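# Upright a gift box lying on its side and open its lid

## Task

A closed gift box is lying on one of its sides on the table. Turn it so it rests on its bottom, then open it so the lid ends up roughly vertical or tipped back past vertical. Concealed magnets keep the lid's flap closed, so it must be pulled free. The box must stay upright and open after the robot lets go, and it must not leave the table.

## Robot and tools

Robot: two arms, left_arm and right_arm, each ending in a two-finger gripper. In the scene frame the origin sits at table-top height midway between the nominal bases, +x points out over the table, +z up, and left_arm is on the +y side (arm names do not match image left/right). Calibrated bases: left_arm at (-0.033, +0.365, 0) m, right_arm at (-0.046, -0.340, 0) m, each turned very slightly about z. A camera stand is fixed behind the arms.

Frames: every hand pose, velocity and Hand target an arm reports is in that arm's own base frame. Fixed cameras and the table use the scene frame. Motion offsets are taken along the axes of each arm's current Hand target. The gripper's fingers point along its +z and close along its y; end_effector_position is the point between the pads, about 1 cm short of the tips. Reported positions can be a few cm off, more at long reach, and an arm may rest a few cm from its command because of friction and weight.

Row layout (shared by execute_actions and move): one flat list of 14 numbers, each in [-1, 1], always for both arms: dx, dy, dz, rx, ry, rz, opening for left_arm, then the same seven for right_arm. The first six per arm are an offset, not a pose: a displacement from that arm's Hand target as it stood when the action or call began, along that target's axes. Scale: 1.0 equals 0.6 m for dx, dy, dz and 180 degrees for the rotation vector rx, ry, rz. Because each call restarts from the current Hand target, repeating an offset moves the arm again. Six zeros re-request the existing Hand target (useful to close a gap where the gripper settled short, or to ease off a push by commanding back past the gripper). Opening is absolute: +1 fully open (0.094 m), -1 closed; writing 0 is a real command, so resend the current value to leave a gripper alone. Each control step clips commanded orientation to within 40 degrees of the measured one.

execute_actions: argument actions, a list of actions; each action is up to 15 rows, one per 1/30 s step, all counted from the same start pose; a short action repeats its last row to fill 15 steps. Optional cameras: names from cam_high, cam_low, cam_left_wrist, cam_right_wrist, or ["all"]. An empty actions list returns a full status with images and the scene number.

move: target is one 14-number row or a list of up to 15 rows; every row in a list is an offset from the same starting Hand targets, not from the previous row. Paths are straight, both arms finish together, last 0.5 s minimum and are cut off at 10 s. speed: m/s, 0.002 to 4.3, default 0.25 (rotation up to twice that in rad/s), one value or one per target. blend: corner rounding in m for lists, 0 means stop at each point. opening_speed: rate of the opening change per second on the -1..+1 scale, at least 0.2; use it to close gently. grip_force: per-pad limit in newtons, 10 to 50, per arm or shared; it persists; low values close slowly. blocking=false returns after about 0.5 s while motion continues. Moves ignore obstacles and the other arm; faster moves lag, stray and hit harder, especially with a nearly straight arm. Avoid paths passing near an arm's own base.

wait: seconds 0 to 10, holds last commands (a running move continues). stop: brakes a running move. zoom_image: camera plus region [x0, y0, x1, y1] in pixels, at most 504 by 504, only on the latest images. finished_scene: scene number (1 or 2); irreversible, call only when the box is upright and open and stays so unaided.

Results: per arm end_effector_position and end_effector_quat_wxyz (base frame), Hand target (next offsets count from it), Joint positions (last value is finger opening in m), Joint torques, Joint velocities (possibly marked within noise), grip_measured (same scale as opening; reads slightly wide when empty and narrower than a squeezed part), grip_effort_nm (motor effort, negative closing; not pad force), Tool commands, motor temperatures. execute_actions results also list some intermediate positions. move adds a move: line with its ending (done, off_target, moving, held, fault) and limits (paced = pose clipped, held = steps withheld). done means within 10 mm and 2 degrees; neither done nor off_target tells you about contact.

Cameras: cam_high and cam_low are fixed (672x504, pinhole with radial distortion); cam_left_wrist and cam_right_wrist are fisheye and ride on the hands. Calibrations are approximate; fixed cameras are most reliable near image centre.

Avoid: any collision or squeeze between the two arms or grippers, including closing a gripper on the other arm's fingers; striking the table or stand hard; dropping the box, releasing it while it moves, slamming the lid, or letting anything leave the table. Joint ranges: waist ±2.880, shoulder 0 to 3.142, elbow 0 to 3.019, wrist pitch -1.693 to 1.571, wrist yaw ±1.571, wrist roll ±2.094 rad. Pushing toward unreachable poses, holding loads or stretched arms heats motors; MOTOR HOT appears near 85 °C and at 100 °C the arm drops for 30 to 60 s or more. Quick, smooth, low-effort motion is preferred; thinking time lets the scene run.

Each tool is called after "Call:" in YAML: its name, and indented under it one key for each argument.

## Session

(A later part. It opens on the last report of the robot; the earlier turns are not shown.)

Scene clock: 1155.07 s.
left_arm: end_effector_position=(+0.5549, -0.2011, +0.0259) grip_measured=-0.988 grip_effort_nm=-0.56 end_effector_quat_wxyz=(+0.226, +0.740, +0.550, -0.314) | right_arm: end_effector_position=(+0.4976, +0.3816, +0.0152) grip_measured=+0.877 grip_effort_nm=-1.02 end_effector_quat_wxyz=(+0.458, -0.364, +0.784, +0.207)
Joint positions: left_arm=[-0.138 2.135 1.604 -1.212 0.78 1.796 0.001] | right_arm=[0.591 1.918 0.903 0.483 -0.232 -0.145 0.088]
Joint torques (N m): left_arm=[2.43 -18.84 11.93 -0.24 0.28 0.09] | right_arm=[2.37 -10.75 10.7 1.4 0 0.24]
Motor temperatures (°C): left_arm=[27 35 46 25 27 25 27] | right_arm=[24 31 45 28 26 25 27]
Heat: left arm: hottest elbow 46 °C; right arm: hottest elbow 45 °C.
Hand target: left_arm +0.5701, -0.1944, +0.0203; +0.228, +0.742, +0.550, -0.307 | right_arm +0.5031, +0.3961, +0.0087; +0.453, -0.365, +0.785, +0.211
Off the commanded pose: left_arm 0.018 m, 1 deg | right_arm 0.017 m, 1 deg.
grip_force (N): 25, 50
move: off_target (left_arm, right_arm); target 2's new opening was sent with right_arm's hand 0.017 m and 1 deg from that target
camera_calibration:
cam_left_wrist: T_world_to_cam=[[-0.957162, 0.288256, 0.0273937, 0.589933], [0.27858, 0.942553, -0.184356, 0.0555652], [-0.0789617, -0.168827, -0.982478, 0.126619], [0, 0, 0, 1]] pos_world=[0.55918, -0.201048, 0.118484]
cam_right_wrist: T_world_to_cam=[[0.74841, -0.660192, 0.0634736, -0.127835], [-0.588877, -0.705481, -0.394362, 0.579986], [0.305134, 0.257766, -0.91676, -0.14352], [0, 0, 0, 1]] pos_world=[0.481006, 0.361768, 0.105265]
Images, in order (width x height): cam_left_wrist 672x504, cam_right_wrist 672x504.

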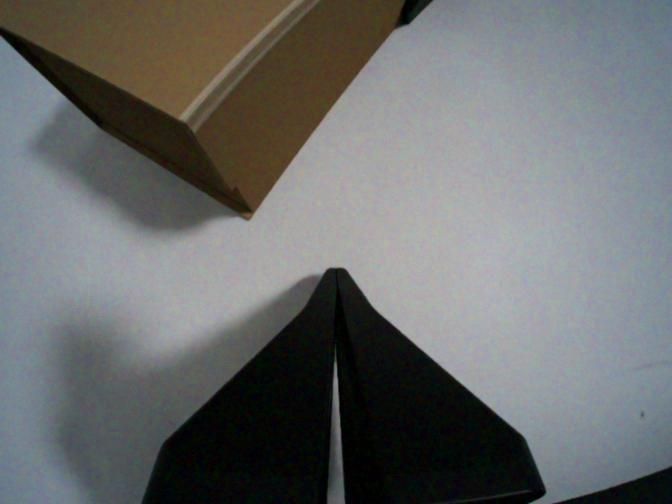

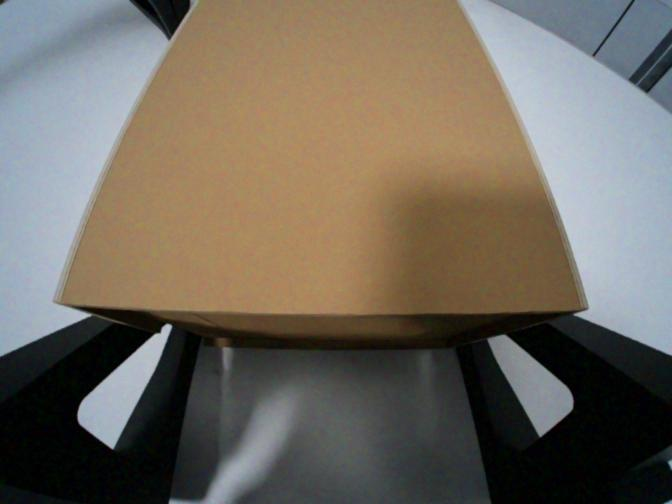

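Call:
move:
  target: [-0.0356,0.1027,-0.028,0.11,0,0.11,-1,0,0,0,0,0,0,0.6]
  cameras: ["cam_right_wrist","cam_left_wrist"]

Scene clock: 1171.60 s.
left_arm: end_effector_position=(+0.6172, -0.2094, +0.0423) grip_measured=-0.988 grip_effort_nm=-0.56 end_effector_quat_wxyz=(+0.146, +0.824, +0.453, -0.306) | right_arm: end_effector_position=(+0.4976, +0.3816, +0.0152) grip_measured=+0.877 grip_effort_nm=-1.02 end_effector_quat_wxyz=(+0.458, -0.364, +0.784, +0.207)
Joint positions: left_arm=[-0.172 2.398 2.157 -1.677 0.612 2.074 0.001] | right_arm=[0.591 1.918 0.903 0.483 -0.232 -0.145 0.088]
Joint torques (N m): left_arm=[0.67 -23.77 13.63 -0.73 0.44 0.1] | right_arm=[2.43 -10.87 10.67 1.44 -0.03 0.23]
Heat: left arm: hottest elbow 46 °C; right arm: hottest elbow 46 °C.
Hand target: left_arm +0.6282, -0.2153, +0.0474; +0.147, +0.853, +0.355, -0.353 | right_arm +0.5031, +0.3961, +0.0087; +0.453, -0.365, +0.785, +0.211
Off the commanded pose: left_arm 0.013 m, 13 deg | right_arm 0.017 m, 1 deg.
joint sent to its limit (left arm) — joint 4 (wrist pitch), lower limit; joint 6 (wrist roll), upper limit. The joint targets are off in orientation, not in position.
grip_force (N): 25, 50
move: off_target (left_arm, right_arm)
camera_calibration:
cam_left_wrist: T_world_to_cam=[[-0.840006, 0.54009, 0.0518865, 0.630881], [0.53542, 0.840609, -0.0818696, -0.135199], [-0.0878332, -0.0409899, -0.995291, 0.178998], [0, 0, 0, 1]] pos_world=[0.618054, -0.219746, 0.134352]
cam_right_wrist: T_world_to_cam=[[0.74841, -0.660192, 0.0634736, -0.127835], [-0.588877, -0.705481, -0.394362, 0.579986], [0.305134, 0.257766, -0.91676, -0.14352], [0, 0, 0, 1]] pos_world=[0.481006, 0.361768, 0.105265]
Images, in order (width x height): cam_left_wrist 672x504, cam_right_wrist 672x504.

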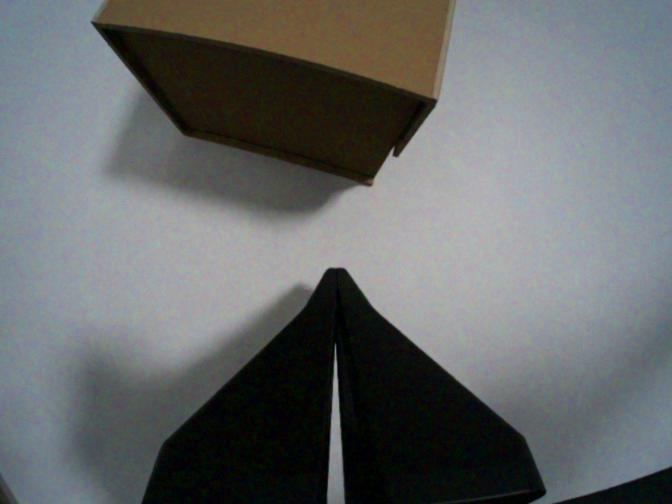

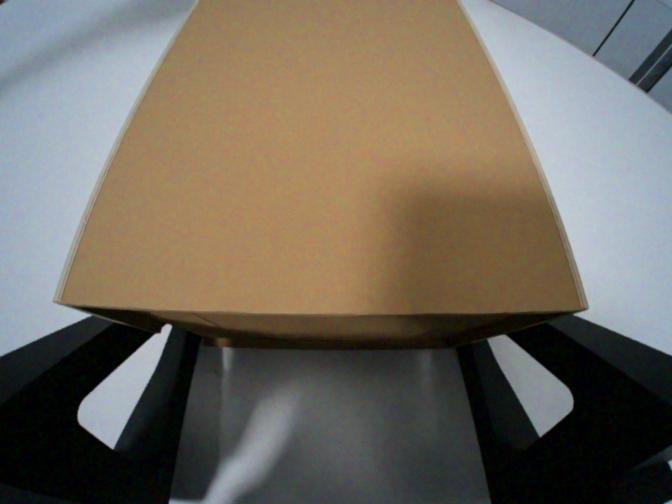

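Call:
move:
  target: [-0.0563,-0.0118,0.007,0,0,0,-1,0,0,0,0,0,0,0.6]
  cameras: ["cam_left_wrist"]

Scene clock: 1184.87 s.
left_arm: end_effector_position=(+0.6082, -0.2254, +0.0596) grip_measured=-0.988 grip_effort_nm=-0.56 end_effector_quat_wxyz=(+0.149, +0.831, +0.441, -0.304) | right_arm: end_effector_position=(+0.4976, +0.3816, +0.0152) grip_measured=+0.877 grip_effort_nm=-1.02 end_effector_quat_wxyz=(+0.458, -0.364, +0.784, +0.207)
Joint positions: left_arm=[-0.198 2.36 2.135 -1.677 0.619 2.074 0.001] | right_arm=[0.591 1.918 0.903 0.483 -0.232 -0.145 0.088]
Joint torques (N m): left_arm=[0.62 -27.22 8.84 -0.75 0.62 0.1] | right_arm=[2.37 -10.93 10.69 1.43 0 0.22]
Heat: left arm: hottest elbow 44 °C; right arm: hottest elbow 47 °C.
Hand target: left_arm +0.6042, -0.2294, +0.0682; +0.147, +0.853, +0.355, -0.353 | right_arm +0.5031, +0.3961, +0.0087; +0.453, -0.365, +0.785, +0.211
Off the commanded pose: left_arm 0.010 m, 12 deg | right_arm 0.017 m, 1 deg.
joint sent to its limit (left arm) — joint 4 (wrist pitch), lower limit; joint 6 (wrist roll), upper limit. The joint targets are off in orientation, not in position.
grip_force (N): 25, 50
move: off_target (left_arm, right_arm)
camera_calibration:
cam_left_wrist: T_world_to_cam=[[-0.82779, 0.559926, 0.0353158, 0.62919], [0.555983, 0.827135, -0.0820423, -0.130994], [-0.0751485, -0.0482788, -0.996003, 0.18547], [0, 0, 0, 1]] pos_world=[0.607605, -0.234995, 0.151761]
Images, in order (width x height): cam_left_wrist 672x504.

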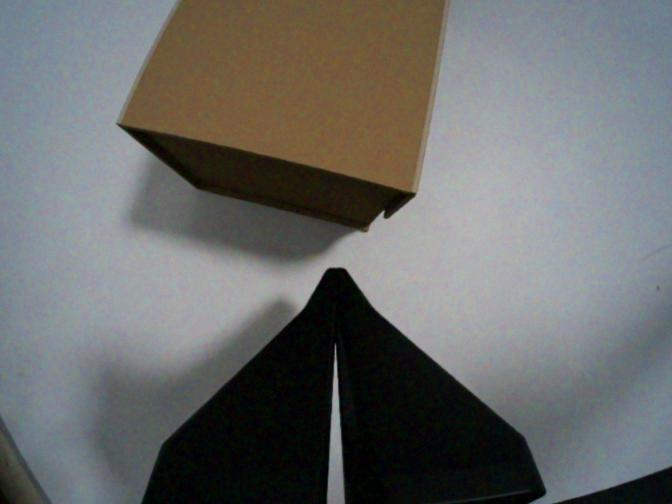

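Call:
move:
  target: [-0.036,-0.0197,0.0313,0,0,0,-1,0,0,0,0,0,0,0.6]
  speed: 0.1
  cameras: ["cam_left_wrist"]

Scene clock: 1190.73 s.
left_arm: end_effector_position=(+0.5817, -0.2325, +0.0602) grip_measured=-0.988 grip_effort_nm=-0.56 end_effector_quat_wxyz=(+0.134, +0.829, +0.438, -0.321) | right_arm: end_effector_position=(+0.4975, +0.3817, +0.0152) grip_measured=+0.876 grip_effort_nm=-1.02 end_effector_quat_wxyz=(+0.458, -0.364, +0.784, +0.207)
Joint positions: left_arm=[-0.217 2.316 2.046 -1.674 0.62 2.074 0.001] | right_arm=[0.591 1.918 0.903 0.483 -0.232 -0.146 0.088]
Joint torques (N m): left_arm=[-0.09 -26.46 8.16 -0.49 0.66 0.1] | right_arm=[2.43 -10.81 10.69 1.42 0.02 0.24]
Heat: left arm: hottest elbow 44 °C; right arm: hottest elbow 47 °C.
Hand target: left_arm +0.5757, -0.2412, +0.0704; +0.147, +0.853, +0.355, -0.353 | right_arm +0.5031, +0.3961, +0.0087; +0.453, -0.365, +0.785, +0.211
Off the commanded pose: left_arm 0.015 m, 11 deg | right_arm 0.017 m, 1 deg.
joint sent to its limit (left arm) — joint 6 (wrist roll), upper limit. The joint targets are off in orientation, not in position.
grip_force (N): 25, 50
move: off_target (left_arm, right_arm)
camera_calibration:
cam_left_wrist: T_world_to_cam=[[-0.814747, 0.575178, 0.0731932, 0.604812], [0.567961, 0.817101, -0.0988259, -0.118623], [-0.116649, -0.0389473, -0.992409, 0.209926], [0, 0, 0, 1]] pos_world=[0.58463, -0.242772, 0.152342]
Images, in order (width x height): cam_left_wrist 672x504.

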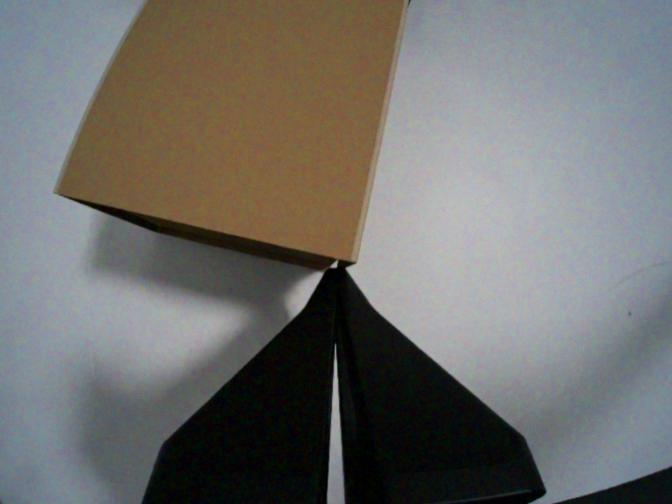

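Call:
zoom_image:
  camera: "cam_left_wrist"
  region: [280, 220, 400, 310]

Scaled by 4.200 from the camera's 672x504 image, which has a finer 960x720 frame.

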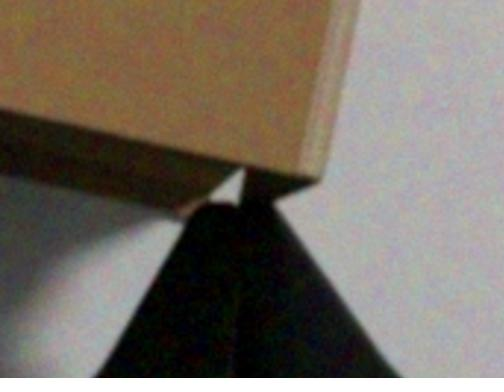

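Call:
move:
  target:
    - [0.012,0,-0.012,0,0,0,-1,0,0,0,0,0,0,0.6]
    - [0.012,0,-0.012,0,0,0,-0.62,0,0,0,0,0,0,0.6]
    - [-0.0142,0.002,0.0142,0,0,0,-0.62,0,0,0,0,0,0,0.6]
  speed: 0.08
  cameras: ["cam_left_wrist"]

Call:
zoom_image:
  camera: "cam_left_wrist"
  region: [260, 200, 420, 320]

Scene clock: 1206.67 s.
left_arm: end_effector_position=(+0.5765, -0.2352, +0.0596) grip_measured=-0.622 grip_effort_nm=0.10 end_effector_quat_wxyz=(+0.135, +0.829, +0.436, -0.323) | right_arm: end_effector_position=(+0.4976, +0.3816, +0.0152) grip_measured=+0.876 grip_effort_nm=-1.02 end_effector_quat_wxyz=(+0.459, -0.364, +0.784, +0.207)
Joint positions: left_arm=[-0.222 2.304 2.022 -1.661 0.625 2.074 0.018] | right_arm=[0.591 1.918 0.903 0.483 -0.232 -0.147 0.088]
Joint torques (N m): left_arm=[-1.03 -25.88 8.23 -0.4 0.78 0.1] | right_arm=[2.43 -10.64 10.66 1.43 -0.02 0.24]
Heat: left arm: hottest elbow 42 °C; right arm: hottest elbow 47 °C.
Hand target: left_arm +0.5680, -0.2505, +0.0703; +0.147, +0.853, +0.355, -0.353 | right_arm +0.5031, +0.3961, +0.0087; +0.453, -0.365, +0.785, +0.211
Off the commanded pose: left_arm 0.021 m, 10 deg | right_arm 0.017 m, 1 deg.
joint sent to its limit (left arm) — joint 6 (wrist roll), upper limit. The joint targets are off in orientation, not in position.
grip_force (N): 25, 50
move: off_target (left_arm, right_arm); target 2's new opening was sent with left_arm's hand 0.011 m and 11 deg from that target
camera_calibration:
cam_left_wrist: T_world_to_cam=[[-0.812902, 0.577982, 0.0716014, 0.60189], [0.570279, 0.814897, -0.103564, -0.115049], [-0.118206, -0.0433544, -0.992042, 0.208412], [0, 0, 0, 1]] pos_world=[0.579523, -0.245093, 0.151743]
Images, in order (width x height): cam_left_wrist 672x504.

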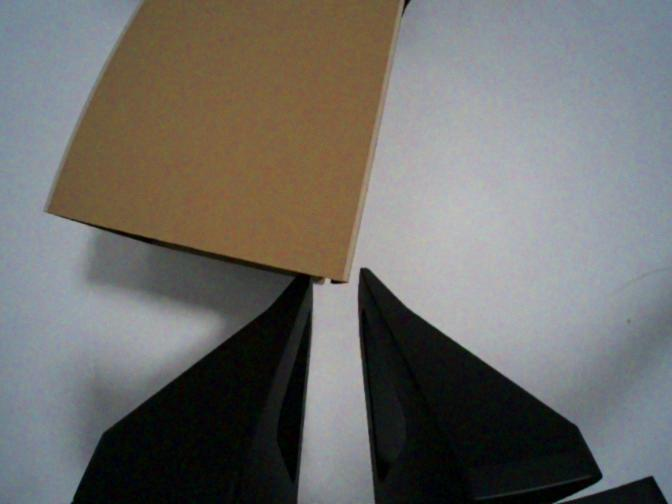

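Scaled by 3.150 from the camera's 672x504 image, which has a finer 960x720 frame.

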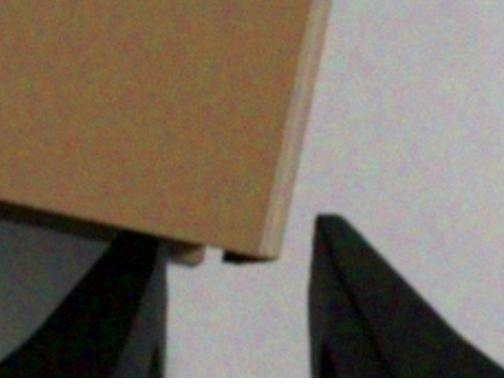

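Call:
move:
  target:
    - [-0.0142,0.002,0.0142,0,0,0,-0.95,0,0,0,0,0,0,0.6]
  opening_speed: 0.3
  grip_force: [40,50]
  cameras: ["cam_left_wrist"]

Call:
zoom_image:
  camera: "cam_left_wrist"
  region: [260, 200, 420, 320]

Scene clock: 1211.63 s.
left_arm: end_effector_position=(+0.5750, -0.2353, +0.0597) grip_measured=-0.946 grip_effort_nm=-0.63 end_effector_quat_wxyz=(+0.140, +0.831, +0.434, -0.319) | right_arm: end_effector_position=(+0.4970, +0.3822, +0.0152) grip_measured=+0.875 grip_effort_nm=-1.02 end_effector_quat_wxyz=(+0.458, -0.366, +0.783, +0.208)
Joint positions: left_arm=[-0.223 2.292 2.001 -1.641 0.627 2.074 0.003] | right_arm=[0.592 1.918 0.903 0.483 -0.236 -0.147 0.088]
Joint torques (N m): left_arm=[-2.32 -25.88 7.91 -0.68 1.09 0.09] | right_arm=[2.26 -10.81 10.7 1.46 0.15 0.23]
Motor temperatures (°C): left_arm=[27 36 41 25 27 25 27] | right_arm=[24 31 47 28 26 25 29]
Heat: left arm: hottest elbow 41 °C; right arm: hottest elbow 47 °C.
Hand target: left_arm +0.5603, -0.2601, +0.0703; +0.147, +0.853, +0.354, -0.353 | right_arm +0.5031, +0.3961, +0.0087; +0.453, -0.365, +0.785, +0.211
Off the commanded pose: left_arm 0.031 m, 10 deg | right_arm 0.016 m, 1 deg.
joint sent to its limit (left arm) — joint 6 (wrist roll), upper limit. The joint targets are off in orientation, not in position.
grip_force (N): 40, 50
move: off_target (left_arm, right_arm)
camera_calibration:
cam_left_wrist: T_world_to_cam=[[-0.813622, 0.578334, 0.0595709, 0.601974], [0.571553, 0.814413, -0.100295, -0.115163], [-0.106519, -0.0475544, -0.993173, 0.200628], [0, 0, 0, 1]] pos_world=[0.576972, -0.244811, 0.151848]
Images, in order (width x height): cam_left_wrist 672x504.

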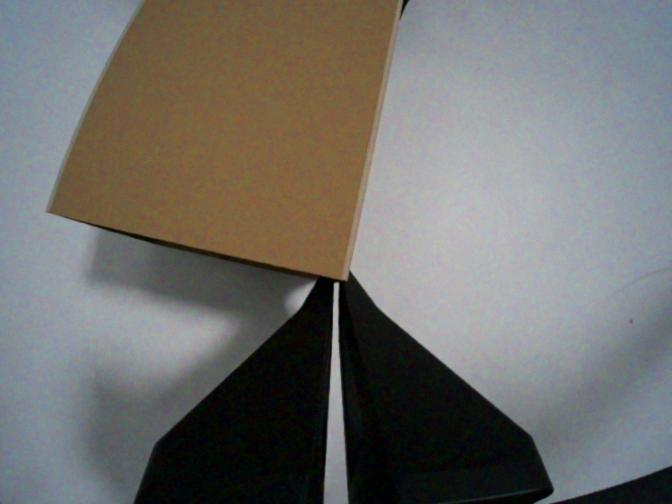

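Scaled by 3.150 from the camera's 672x504 image, which has a finer 960x720 frame.

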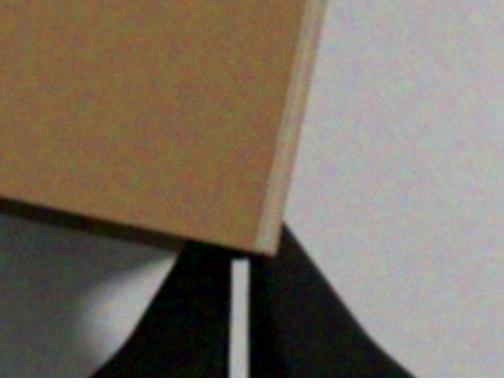

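Call:
move:
  target: [0.005,-0.075,-0.005,0,0,0,-1,0,0,0,0,0,0,0.6]
  speed: 0.06
  grip_force: [50,50]
  cameras: ["cam_left_wrist","cam_right_wrist"]

Scene clock: 1216.73 s.
left_arm: end_effector_position=(+0.5521, -0.2131, +0.0598) grip_measured=-0.977 grip_effort_nm=-1.01 end_effector_quat_wxyz=(+0.146, +0.833, +0.440, -0.301) | right_arm: end_effector_position=(+0.4844, +0.3969, +0.0159) grip_measured=+0.873 grip_effort_nm=-1.02 end_effector_quat_wxyz=(+0.454, -0.387, +0.772, +0.222)
Joint positions: left_arm=[-0.199 2.188 1.826 -1.539 0.608 2.075 0.001] | right_arm=[0.614 1.918 0.903 0.483 -0.265 -0.163 0.088]
Joint torques (N m): left_arm=[-0.91 -24.88 6.63 -1.77 0.95 0.08] | right_arm=[0.56 -10.64 10.56 1.47 1.33 0.39]
Heat: left arm: hottest elbow 41 °C; right arm: hottest elbow 47 °C.
Hand target: left_arm +0.5314, -0.2253, +0.0701; +0.147, +0.853, +0.354, -0.353 | right_arm +0.5031, +0.3961, +0.0088; +0.453, -0.365, +0.785, +0.211
Off the commanded pose: left_arm 0.026 m, 12 deg | right_arm 0.020 m, 3 deg.
joint sent to its limit (left arm) — joint 6 (wrist roll), upper limit. The joint targets are off in orientation, not in position.
move: off_target (left_arm, right_arm)
camera_calibration:
cam_left_wrist: T_world_to_cam=[[-0.824964, 0.563966, 0.0371093, 0.57496], [0.560636, 0.824872, -0.0726165, -0.113567], [-0.0715637, -0.0391012, -0.996669, 0.18205], [0, 0, 0, 1]] pos_world=[0.55102, -0.223462, 0.15186]
cam_right_wrist: T_world_to_cam=[[0.786732, -0.614063, 0.0630852, -0.144747], [-0.544187, -0.738169, -0.398707, 0.574733], [0.291399, 0.279346, -0.914906, -0.144727], [0, 0, 0, 1]] pos_world=[0.468812, 0.375795, 0.10587]
Images, in order (width x height): cam_left_wrist 672x504, cam_right_wrist 672x504.

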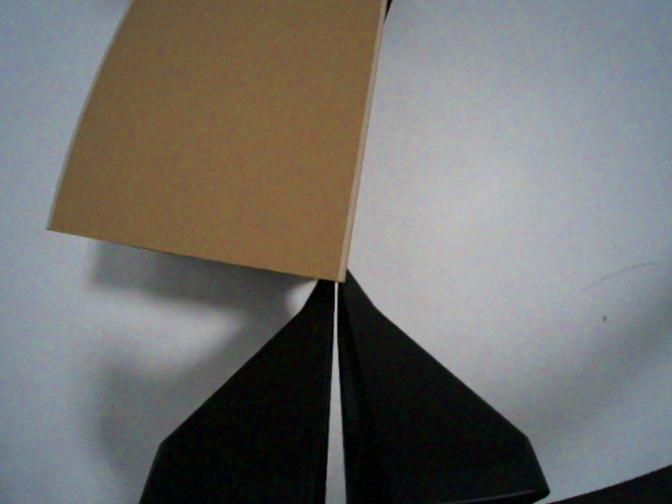

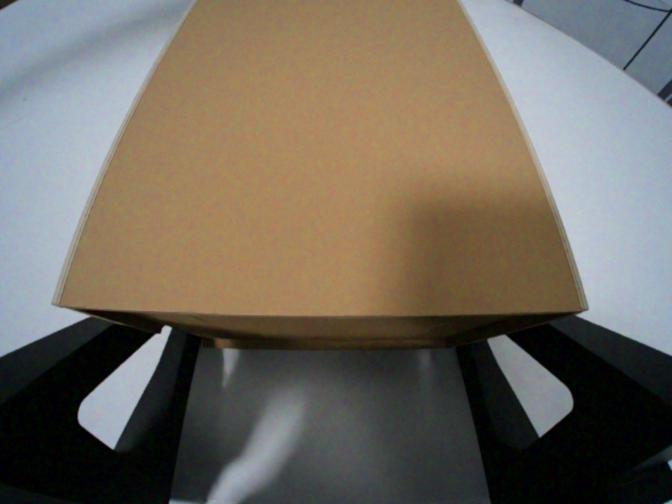

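Call:
move:
  target:
    - [0,0,0,0,0,0,-1,0,0,0,0,0,0,1]
    - [0,0,0,0,0,0,-1,0.0175,0.03,-0.017,-0.0144,0,-0.0083,1]
    - [0,0,0,0,0,0,-1,0.0175,0.03,-0.017,-0.0144,0,-0.0083,0.55]
  speed: 0.1
  cameras: ["cam_left_wrist","cam_right_wrist"]

Scene clock: 1231.67 s.
left_arm: end_effector_position=(+0.5397, -0.2184, +0.0617) grip_measured=-0.981 grip_effort_nm=-1.01 end_effector_quat_wxyz=(+0.140, +0.831, +0.438, -0.314) | right_arm: end_effector_position=(+0.4847, +0.3972, +0.0156) grip_measured=+0.877 grip_effort_nm=-1.02 end_effector_quat_wxyz=(+0.452, -0.383, +0.774, +0.224)
Joint positions: left_arm=[-0.21 2.176 1.803 -1.554 0.618 2.075 0.001] | right_arm=[0.615 1.92 0.904 0.482 -0.264 -0.153 0.088]
Joint torques (N m): left_arm=[-0.09 -24 8.05 -1.02 0.55 0.08] | right_arm=[1.49 -11.69 6.61 2.63 -0.12 0.09]
Heat: left arm: hottest elbow 40 °C; right arm: hottest elbow 47 °C.
Hand target: left_arm +0.5314, -0.2253, +0.0702; +0.147, +0.853, +0.354, -0.353 | right_arm +0.4803, +0.3969, +0.0048; +0.447, -0.386, +0.775, +0.223
Off the commanded pose: left_arm 0.014 m, 11 deg | right_arm 0.012 m, 1 deg.
joint sent to its limit (left arm) — joint 6 (wrist roll), upper limit. The joint targets are off in orientation, not in position.
move: off_target (left_arm, right_arm); target 3's new opening was sent with right_arm's hand 0.012 m and 1 deg from that target
camera_calibration:
cam_left_wrist: T_world_to_cam=[[-0.819123, 0.570647, 0.0583042, 0.564721], [0.5649, 0.82015, -0.0907837, -0.104372], [-0.0996237, -0.041427, -0.994162, 0.197402], [0, 0, 0, 1]] pos_world=[0.541202, -0.228478, 0.153848]
cam_right_wrist: T_world_to_cam=[[0.783788, -0.618669, 0.0540776, -0.141333], [-0.551195, -0.733128, -0.398382, 0.576324], [0.286112, 0.28244, -0.915624, -0.143818], [0, 0, 0, 1]] pos_world=[0.46959, 0.3757, 0.105557]
Images, in order (width x height): cam_left_wrist 672x504, cam_right_wrist 672x504.

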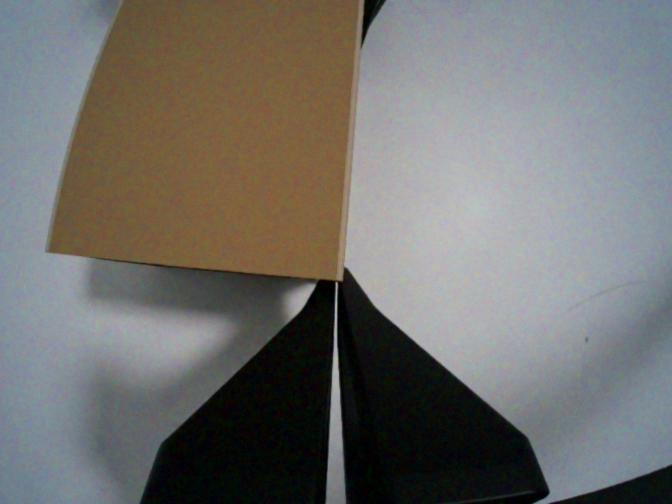

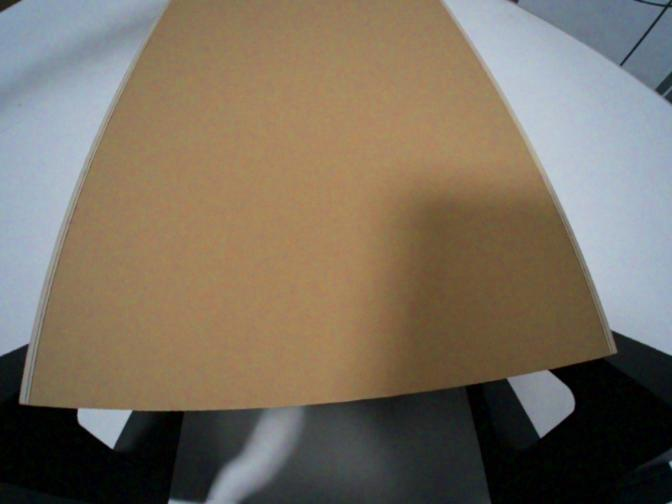

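Call:
move:
  target:
    - [0,0,0,0,0,0,-1,0,0,0,0,0,0,1]
    - [0,0,0,0,0,0,-1,0.029,-0.003,-0.05,-0.02,0,-0.011,1]
  speed: 0.1
  cameras: ["cam_left_wrist","cam_right_wrist"]

Scene clock: 1238.43 s.
left_arm: end_effector_position=(+0.5387, -0.2197, +0.0626) grip_measured=-0.981 grip_effort_nm=-1.01 end_effector_quat_wxyz=(+0.139, +0.831, +0.437, -0.315) | right_arm: end_effector_position=(+0.4631, +0.3831, +0.0138) grip_measured=+0.998 grip_effort_nm=0.10 end_effector_quat_wxyz=(+0.447, -0.420, +0.751, +0.244)
Joint positions: left_arm=[-0.212 2.175 1.803 -1.557 0.618 2.075 0.001] | right_arm=[0.588 1.894 0.84 0.513 -0.368 -0.222 0.094]
Joint torques (N m): left_arm=[0.21 -23.94 8.05 -0.91 0.54 0.08] | right_arm=[-0.15 -12.45 4.74 1.98 -0.12 0.15]
Heat: left arm: hottest elbow 39 °C; right arm: hottest elbow 46 °C.
Hand target: left_arm +0.5314, -0.2252, +0.0702; +0.147, +0.853, +0.355, -0.353 | right_arm +0.4608, +0.3681, +0.0049; +0.439, -0.413, +0.761, +0.240
Off the commanded pose: left_arm 0.012 m, 11 deg | right_arm 0.018 m, 2 deg.
joint sent to its limit (left arm) — joint 6 (wrist roll), upper limit. The joint targets are off in orientation, not in position.
move: off_target (left_arm, right_arm)
camera_calibration:
cam_left_wrist: T_world_to_cam=[[-0.817496, 0.572833, 0.0596839, 0.564141], [0.566975, 0.818654, -0.0913477, -0.104017], [-0.101187, -0.0408371, -0.994029, 0.199008], [0, 0, 0, 1]] pos_world=[0.540295, -0.229877, 0.154648]
cam_right_wrist: T_world_to_cam=[[0.838586, -0.541272, 0.0616231, -0.188162], [-0.473647, -0.78031, -0.408381, 0.535685], [0.26913, 0.313275, -0.910729, -0.139313], [0, 0, 0, 1]] pos_world=[0.44901, 0.359796, 0.103482]
Images, in order (width x height): cam_left_wrist 672x504, cam_right_wrist 672x504.

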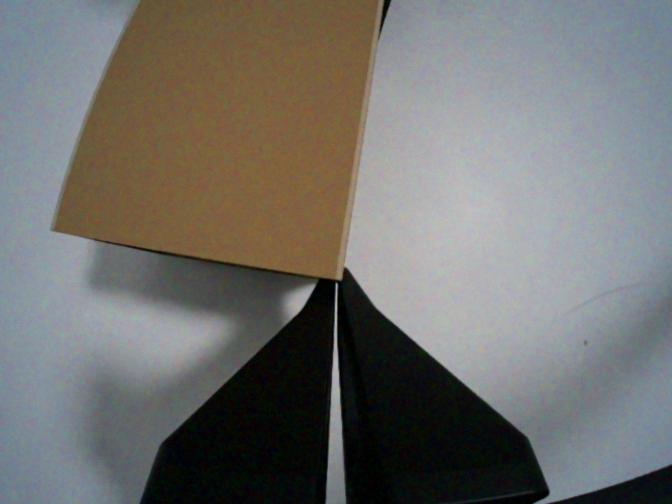

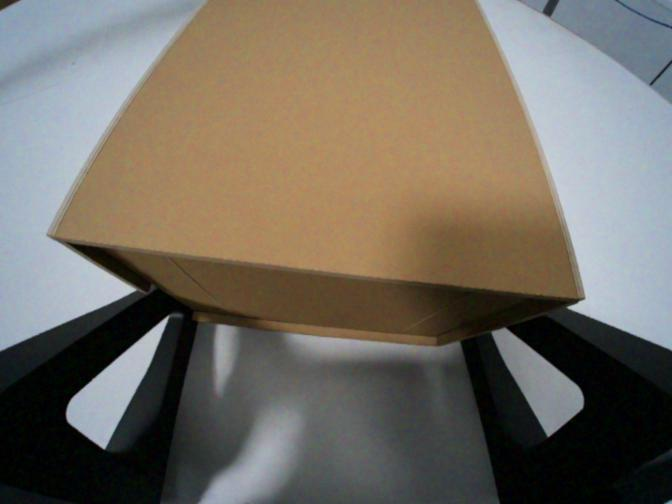

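Call:
move:
  target:
    - [0,0,0,0,0,0,-1,0.011,0.005,-0.0097,0.024,0,0.014,1]
    - [0,0,0,0,0,0,-1,0.011,0.005,-0.0097,0.024,0,0.014,0.55]
  speed: 0.1
  cameras: ["cam_right_wrist"]

Call:
zoom_image:
  camera: "cam_right_wrist"
  region: [30, 200, 230, 350]

Scene clock: 1245.13 s.
left_arm: end_effector_position=(+0.5362, -0.2233, +0.0620) grip_measured=-0.981 grip_effort_nm=-1.01 end_effector_quat_wxyz=(+0.138, +0.831, +0.435, -0.317) | right_arm: end_effector_position=(+0.4646, +0.3680, +0.0132) grip_measured=+0.844 grip_effort_nm=-1.02 end_effector_quat_wxyz=(+0.461, -0.382, +0.769, +0.222)
Joint positions: left_arm=[-0.219 2.175 1.799 -1.557 0.621 2.075 0.001] | right_arm=[0.589 1.882 0.798 0.567 -0.281 -0.168 0.087]
Joint torques (N m): left_arm=[0.67 -23.94 8.28 -0.87 0.41 0.08] | right_arm=[1.67 -12.1 4.55 1.95 0.27 0.19]
Heat: left arm: hottest elbow 39 °C; right arm: hottest elbow 45 °C.
Hand target: left_arm +0.5314, -0.2252, +0.0703; +0.147, +0.853, +0.355, -0.353 | right_arm +0.4539, +0.3627, +0.0020; +0.449, -0.379, +0.779, +0.220
Off the commanded pose: left_arm 0.010 m, 10 deg | right_arm 0.016 m, 2 deg.
joint sent to its limit (left arm) — joint 6 (wrist roll), upper limit. The joint targets are off in orientation, not in position.
move: off_target (left_arm, right_arm); target 2's new opening was sent with right_arm's hand 0.016 m and 2 deg from that target
camera_calibration:
cam_right_wrist: T_world_to_cam=[[0.780283, -0.622183, 0.0636136, -0.140819], [-0.546537, -0.727774, -0.414297, 0.538987], [0.304065, 0.288502, -0.907916, -0.142707], [0, 0, 0, 1]] pos_world=[0.447847, 0.345817, 0.102693]
Images, in order (width x height): cam_right_wrist 672x504.

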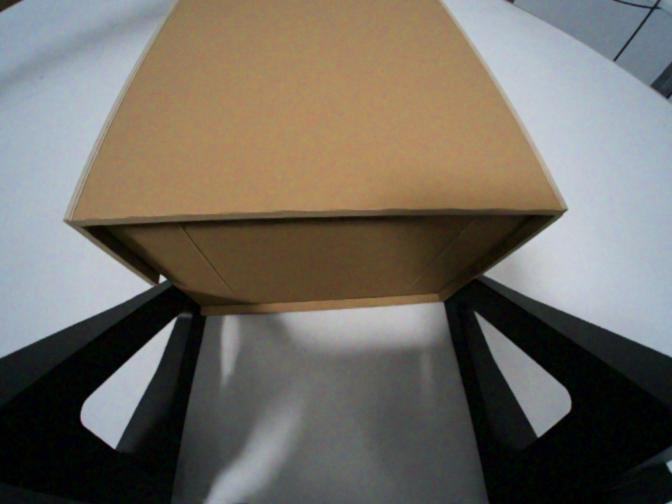

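Scaled by 2.520 from the camera's 672x504 image, which has a finer 960x720 frame.

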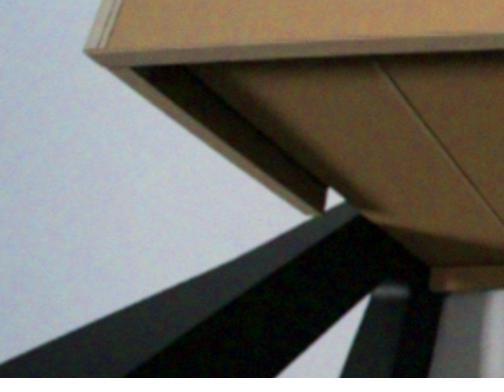

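Call:
move:
  target: [-0.0,-0.09,-0.005,0,0,0,-1,0,0,0,0,0,0,0.5]
  speed: 0.06
  cameras: ["cam_left_wrist","cam_right_wrist"]

Scene clock: 1249.37 s.
left_arm: end_effector_position=(+0.5027, -0.1998, +0.0648) grip_measured=-0.982 grip_effort_nm=-0.97 end_effector_quat_wxyz=(+0.138, +0.832, +0.443, -0.305) | right_arm: end_effector_position=(+0.4447, +0.3843, +0.0133) grip_measured=+0.844 grip_effort_nm=-1.02 end_effector_quat_wxyz=(+0.454, -0.408, +0.756, +0.239)
Joint positions: left_arm=[-0.195 2.062 1.621 -1.476 0.6 2.075 0.001] | right_arm=[0.622 1.876 0.787 0.567 -0.312 -0.186 0.087]
Joint torques (N m): left_arm=[2.96 -22.59 6.64 -1.24 0.07 0.08] | right_arm=[-0.97 -11.52 5.23 1.98 1.63 0.44]
Heat: left arm: hottest elbow 39 °C; right arm: hottest elbow 44 °C.
Hand target: left_arm +0.4947, -0.1856, +0.0723; +0.147, +0.853, +0.355, -0.353 | right_arm +0.4538, +0.3628, +0.0020; +0.449, -0.379, +0.779, +0.220
Off the commanded pose: left_arm 0.018 m, 12 deg | right_arm 0.026 m, 5 deg.
joint sent to its limit (left arm) — joint 6 (wrist roll), upper limit. The joint targets are off in orientation, not in position.
move: off_target (left_arm, right_arm)
camera_calibration:
cam_left_wrist: T_world_to_cam=[[-0.824895, 0.562585, 0.0551911, 0.525065], [0.558716, 0.826255, -0.0716882, -0.0952564], [-0.0859326, -0.0282991, -0.995899, 0.193351], [0, 0, 0, 1]] pos_world=[0.50296, -0.211216, 0.156751]
cam_right_wrist: T_world_to_cam=[[0.821518, -0.566652, 0.063353, -0.154765], [-0.494677, -0.763572, -0.415033, 0.530709], [0.283554, 0.309617, -0.907598, -0.14023], [0, 0, 0, 1]] pos_world=[0.429434, 0.360954, 0.102794]
Images, in order (width x height): cam_left_wrist 672x504, cam_right_wrist 672x504.

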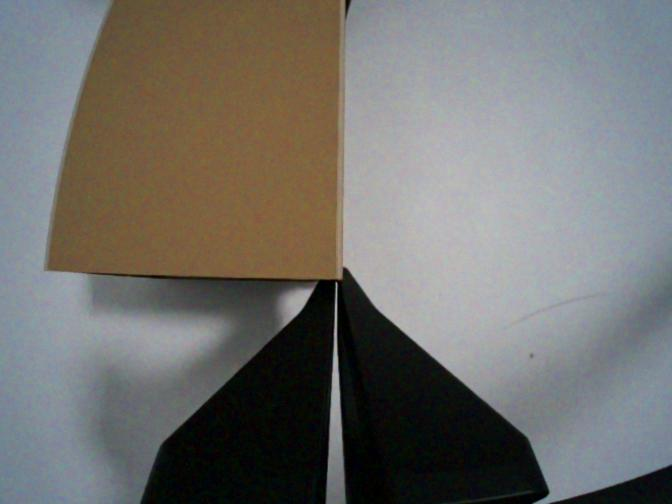

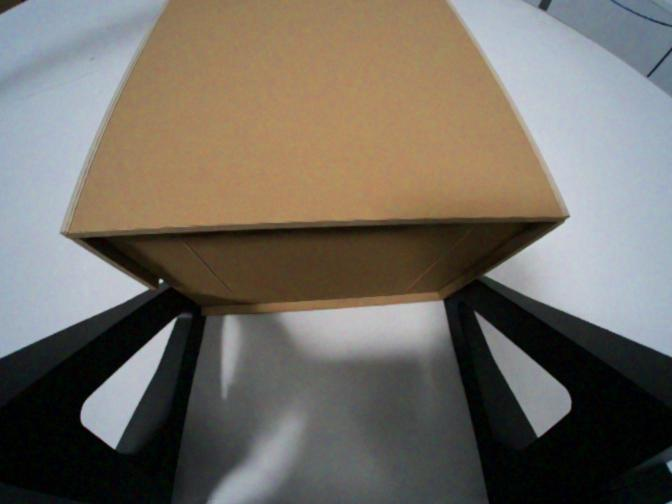

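Call:
move:
  target: [-0.04,-0.09,-0.04,0,0,0,-1,0,-0.15,0,0,0,0,0.5]
  speed: 0.08
  cameras: ["cam_left_wrist","cam_right_wrist"]

Scene clock: 1257.83 s.
left_arm: end_effector_position=(+0.4678, -0.1871, +0.0907) grip_measured=-0.982 grip_effort_nm=-0.94 end_effector_quat_wxyz=(+0.141, +0.834, +0.445, -0.295) | right_arm: end_effector_position=(+0.4461, +0.3872, +0.0269) grip_measured=+0.844 grip_effort_nm=-1.02 end_effector_quat_wxyz=(+0.454, -0.477, +0.699, +0.279)
Joint positions: left_arm=[-0.186 1.932 1.491 -1.457 0.59 2.075 0.001] | right_arm=[0.57 1.876 0.821 0.534 -0.516 -0.324 0.087]
Joint torques (N m): left_arm=[6.48 -23.06 5.81 -2.59 -0.67 0.08] | right_arm=[-9.99 -10.11 8.23 0.36 3.75 0.96]
Heat: left arm: hottest elbow 39 °C; right arm: hottest elbow 44 °C.
Hand target: left_arm +0.4563, -0.1476, +0.1063; +0.147, +0.853, +0.354, -0.353 | right_arm +0.5246, +0.3073, +0.0016; +0.448, -0.379, +0.779, +0.220
Off the commanded pose: left_arm 0.044 m, 13 deg | right_arm 0.115 m, 16 deg.
joint sent to its limit (left arm) — joint 6 (wrist roll), upper limit. The joint targets are off in position and orientation.
move: off_target (left_arm, right_arm)
camera_calibration:
cam_left_wrist: T_world_to_cam=[[-0.828962, 0.557771, 0.0413999, 0.490016], [0.555466, 0.829671, -0.0557033, -0.0837737], [-0.065418, -0.0231796, -0.997589, 0.208015], [0, 0, 0, 1]] pos_world=[0.466346, -0.19899, 0.18256]
cam_right_wrist: T_world_to_cam=[[0.908539, -0.406526, 0.0964015, -0.256888], [-0.322625, -0.829248, -0.456356, 0.489054], [0.265462, 0.383516, -0.88456, -0.150401], [0, 0, 0, 1]] pos_world=[0.4311, 0.358796, 0.114909]
Images, in order (width x height): cam_left_wrist 672x504, cam_right_wrist 672x504.

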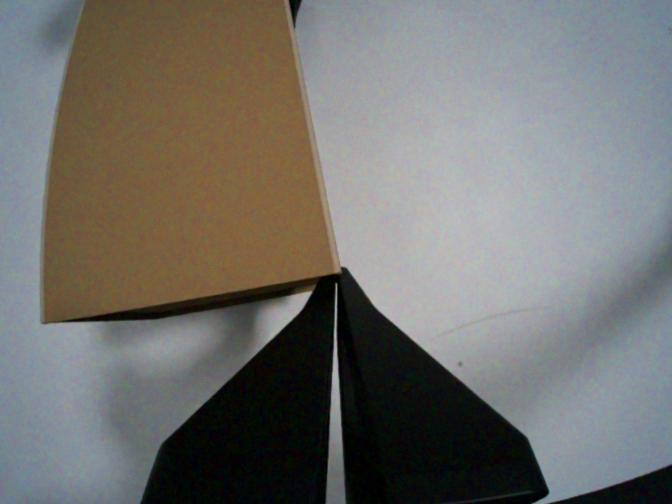

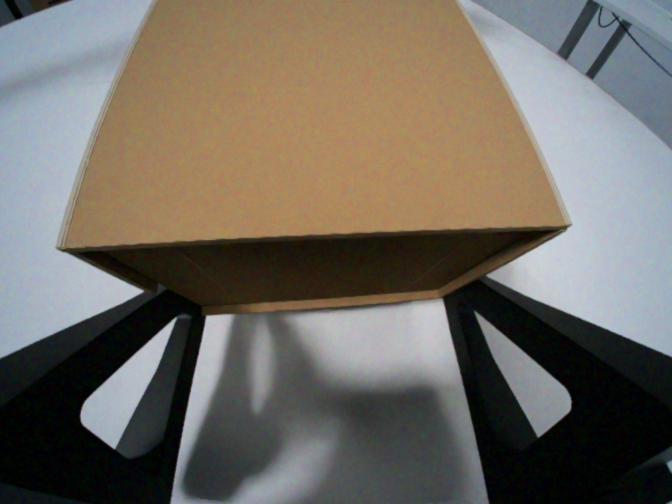

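Call:
move:
  target: [-0.11,-0.05,-0.11,0,0,0,-1,0.08,0,0.05,0,0,0,0.5]
  speed: 0.1
  cameras: ["cam_left_wrist","cam_right_wrist"]

Scene clock: 1275.97 s.
left_arm: end_effector_position=(+0.4452, -0.1796, +0.1513) grip_measured=-0.983 grip_effort_nm=-0.92 end_effector_quat_wxyz=(+0.136, +0.826, +0.459, -0.300) | right_arm: end_effector_position=(+0.4561, +0.4030, +0.0292) grip_measured=+0.844 grip_effort_nm=-1.02 end_effector_quat_wxyz=(+0.520, -0.518, +0.629, +0.255)
Joint positions: left_arm=[-0.179 1.82 1.491 -1.58 0.591 2.052 0.001] | right_arm=[0.579 1.95 0.841 0.718 -0.53 -0.439 0.087]
Joint torques (N m): left_arm=[8.47 -25.11 9.66 -4.96 -1.21 0.33] | right_arm=[-10.34 -6.24 4.85 -0.35 4.82 2.27]
Motor temperatures (°C): left_arm=[27 35 37 25 28 25 29] | right_arm=[26 31 43 28 44 26 29]
Heat: left arm: hottest elbow 37 °C; right arm: hottest wrist yaw 44 °C.
Hand target: left_arm +0.4351, -0.1264, +0.1996; +0.147, +0.853, +0.355, -0.353 | right_arm +0.5258, +0.3089, -0.0549; +0.449, -0.379, +0.779, +0.220
Off the commanded pose: left_arm 0.072 m, 14 deg | right_arm 0.144 m, 25 deg.
joint sent to its limit (left arm) — joint 4 (wrist pitch), lower limit; joint 6 (wrist roll), upper limit. The joint targets are off in position and orientation.
move: off_target (left_arm, right_arm)
camera_calibration:
cam_left_wrist: T_world_to_cam=[[-0.841614, 0.536133, 0.0651713, 0.46265], [0.533079, 0.844001, -0.0590765, -0.0609519], [-0.0866775, -0.0149781, -0.996124, 0.277977], [0, 0, 0, 1]] pos_world=[0.445959, -0.192435, 0.243147]
cam_right_wrist: T_world_to_cam=[[0.89709, -0.351951, 0.267133, -0.281517], [-0.167312, -0.830143, -0.531854, 0.438166], [0.408946, 0.432426, -0.803599, -0.244594], [0, 0, 0, 1]] pos_world=[0.425882, 0.370429, 0.111687]
Images, in order (width x height): cam_left_wrist 672x504, cam_right_wrist 672x504.

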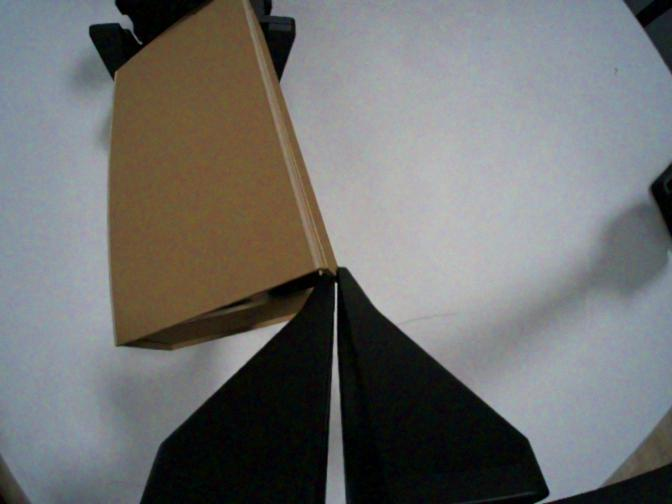

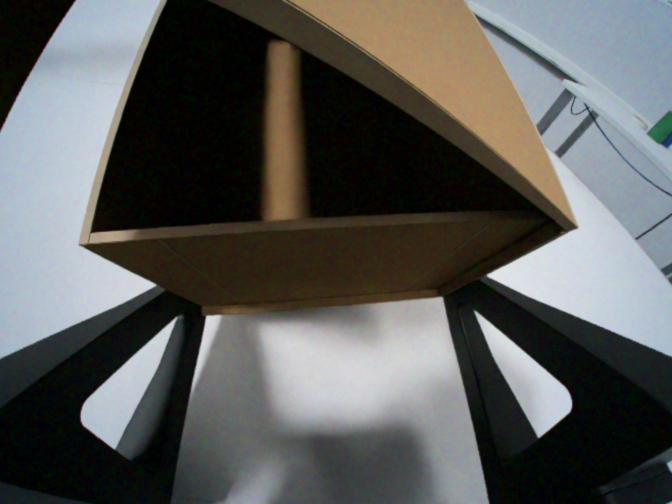

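Call:
move:
  target: [-0.006,0.065,0.053,0,0,0,-1,-0.128,0.188,-0.0145,0,0,0,0.5]
  speed: 0.08
  cameras: ["cam_left_wrist","cam_right_wrist","cam_high"]

Scene clock: 1284.20 s.
left_arm: end_effector_position=(+0.4453, -0.1767, +0.1570) grip_measured=-0.983 grip_effort_nm=-0.92 end_effector_quat_wxyz=(+0.127, +0.826, +0.460, -0.300) | right_arm: end_effector_position=(+0.4247, +0.4252, +0.0273) grip_measured=+0.844 grip_effort_nm=-1.02 end_effector_quat_wxyz=(+0.469, -0.454, +0.723, +0.227)
Joint positions: left_arm=[-0.178 1.82 1.509 -1.608 0.576 2.051 0.001] | right_arm=[0.71 1.864 0.814 0.556 -0.268 -0.252 0.087]
Joint torques (N m): left_arm=[2.2 -18.84 11.9 -3.03 0.66 0.33] | right_arm=[-2.43 -11.16 8.9 0.42 2.2 1.58]
Motor temperatures (°C): left_arm=[27 35 38 25 28 26 29] | right_arm=[26 30 42 28 52 28 29]
Heat: left arm: hottest elbow 38 °C; right arm: hottest wrist yaw 52 °C.
Hand target: left_arm +0.4450, -0.1718, +0.1796; +0.147, +0.853, +0.354, -0.353 | right_arm +0.4561, +0.4026, +0.0164; +0.449, -0.379, +0.779, +0.220
Off the commanded pose: left_arm 0.023 m, 14 deg | right_arm 0.040 m, 11 deg.
joint sent to its limit (left arm) — joint 6 (wrist roll), upper limit. The joint targets are off in orientation, not in position.
move: off_target (left_arm, right_arm)
camera_calibration:
cam_left_wrist: T_world_to_cam=[[-0.839478, 0.537334, 0.0809246, 0.457592], [0.534947, 0.843369, -0.0505953, -0.0653869], [-0.0954358, 0.000816764, -0.995435, 0.290306], [0, 0, 0, 1]] pos_world=[0.446823, -0.190972, 0.248642]
cam_right_wrist: T_world_to_cam=[[0.8548, -0.496403, 0.151332, -0.162385], [-0.396136, -0.812516, -0.427662, 0.537202], [0.335252, 0.305617, -0.891181, -0.155251], [0, 0, 0, 1]] pos_world=[0.403659, 0.403324, 0.115958]
Images, in order (width x height): cam_high 672x504, cam_left_wrist 672x504, cam_right_wrist 672x504.

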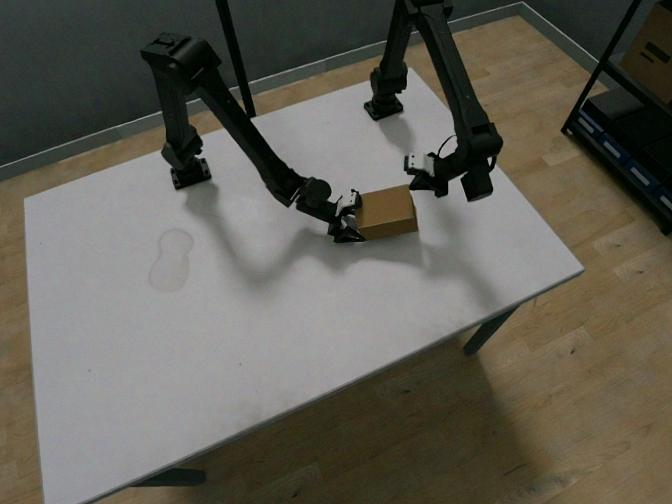

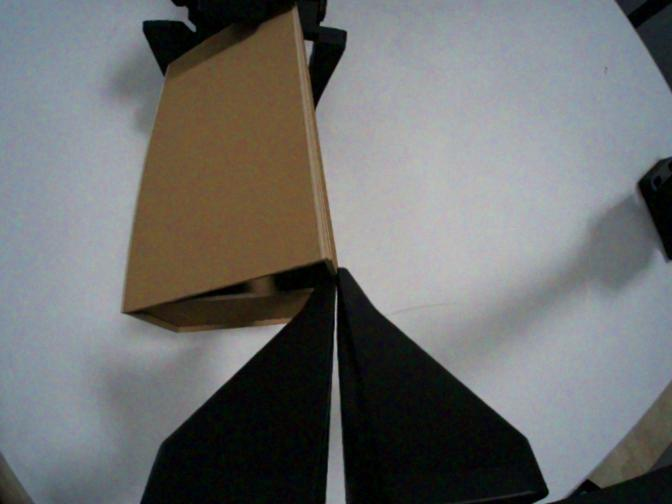

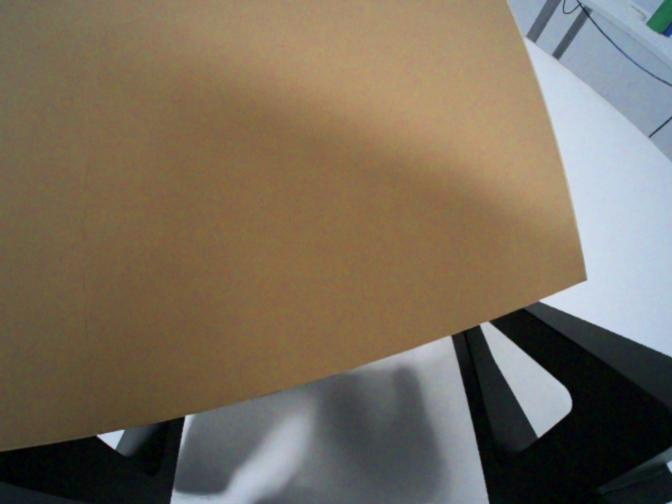

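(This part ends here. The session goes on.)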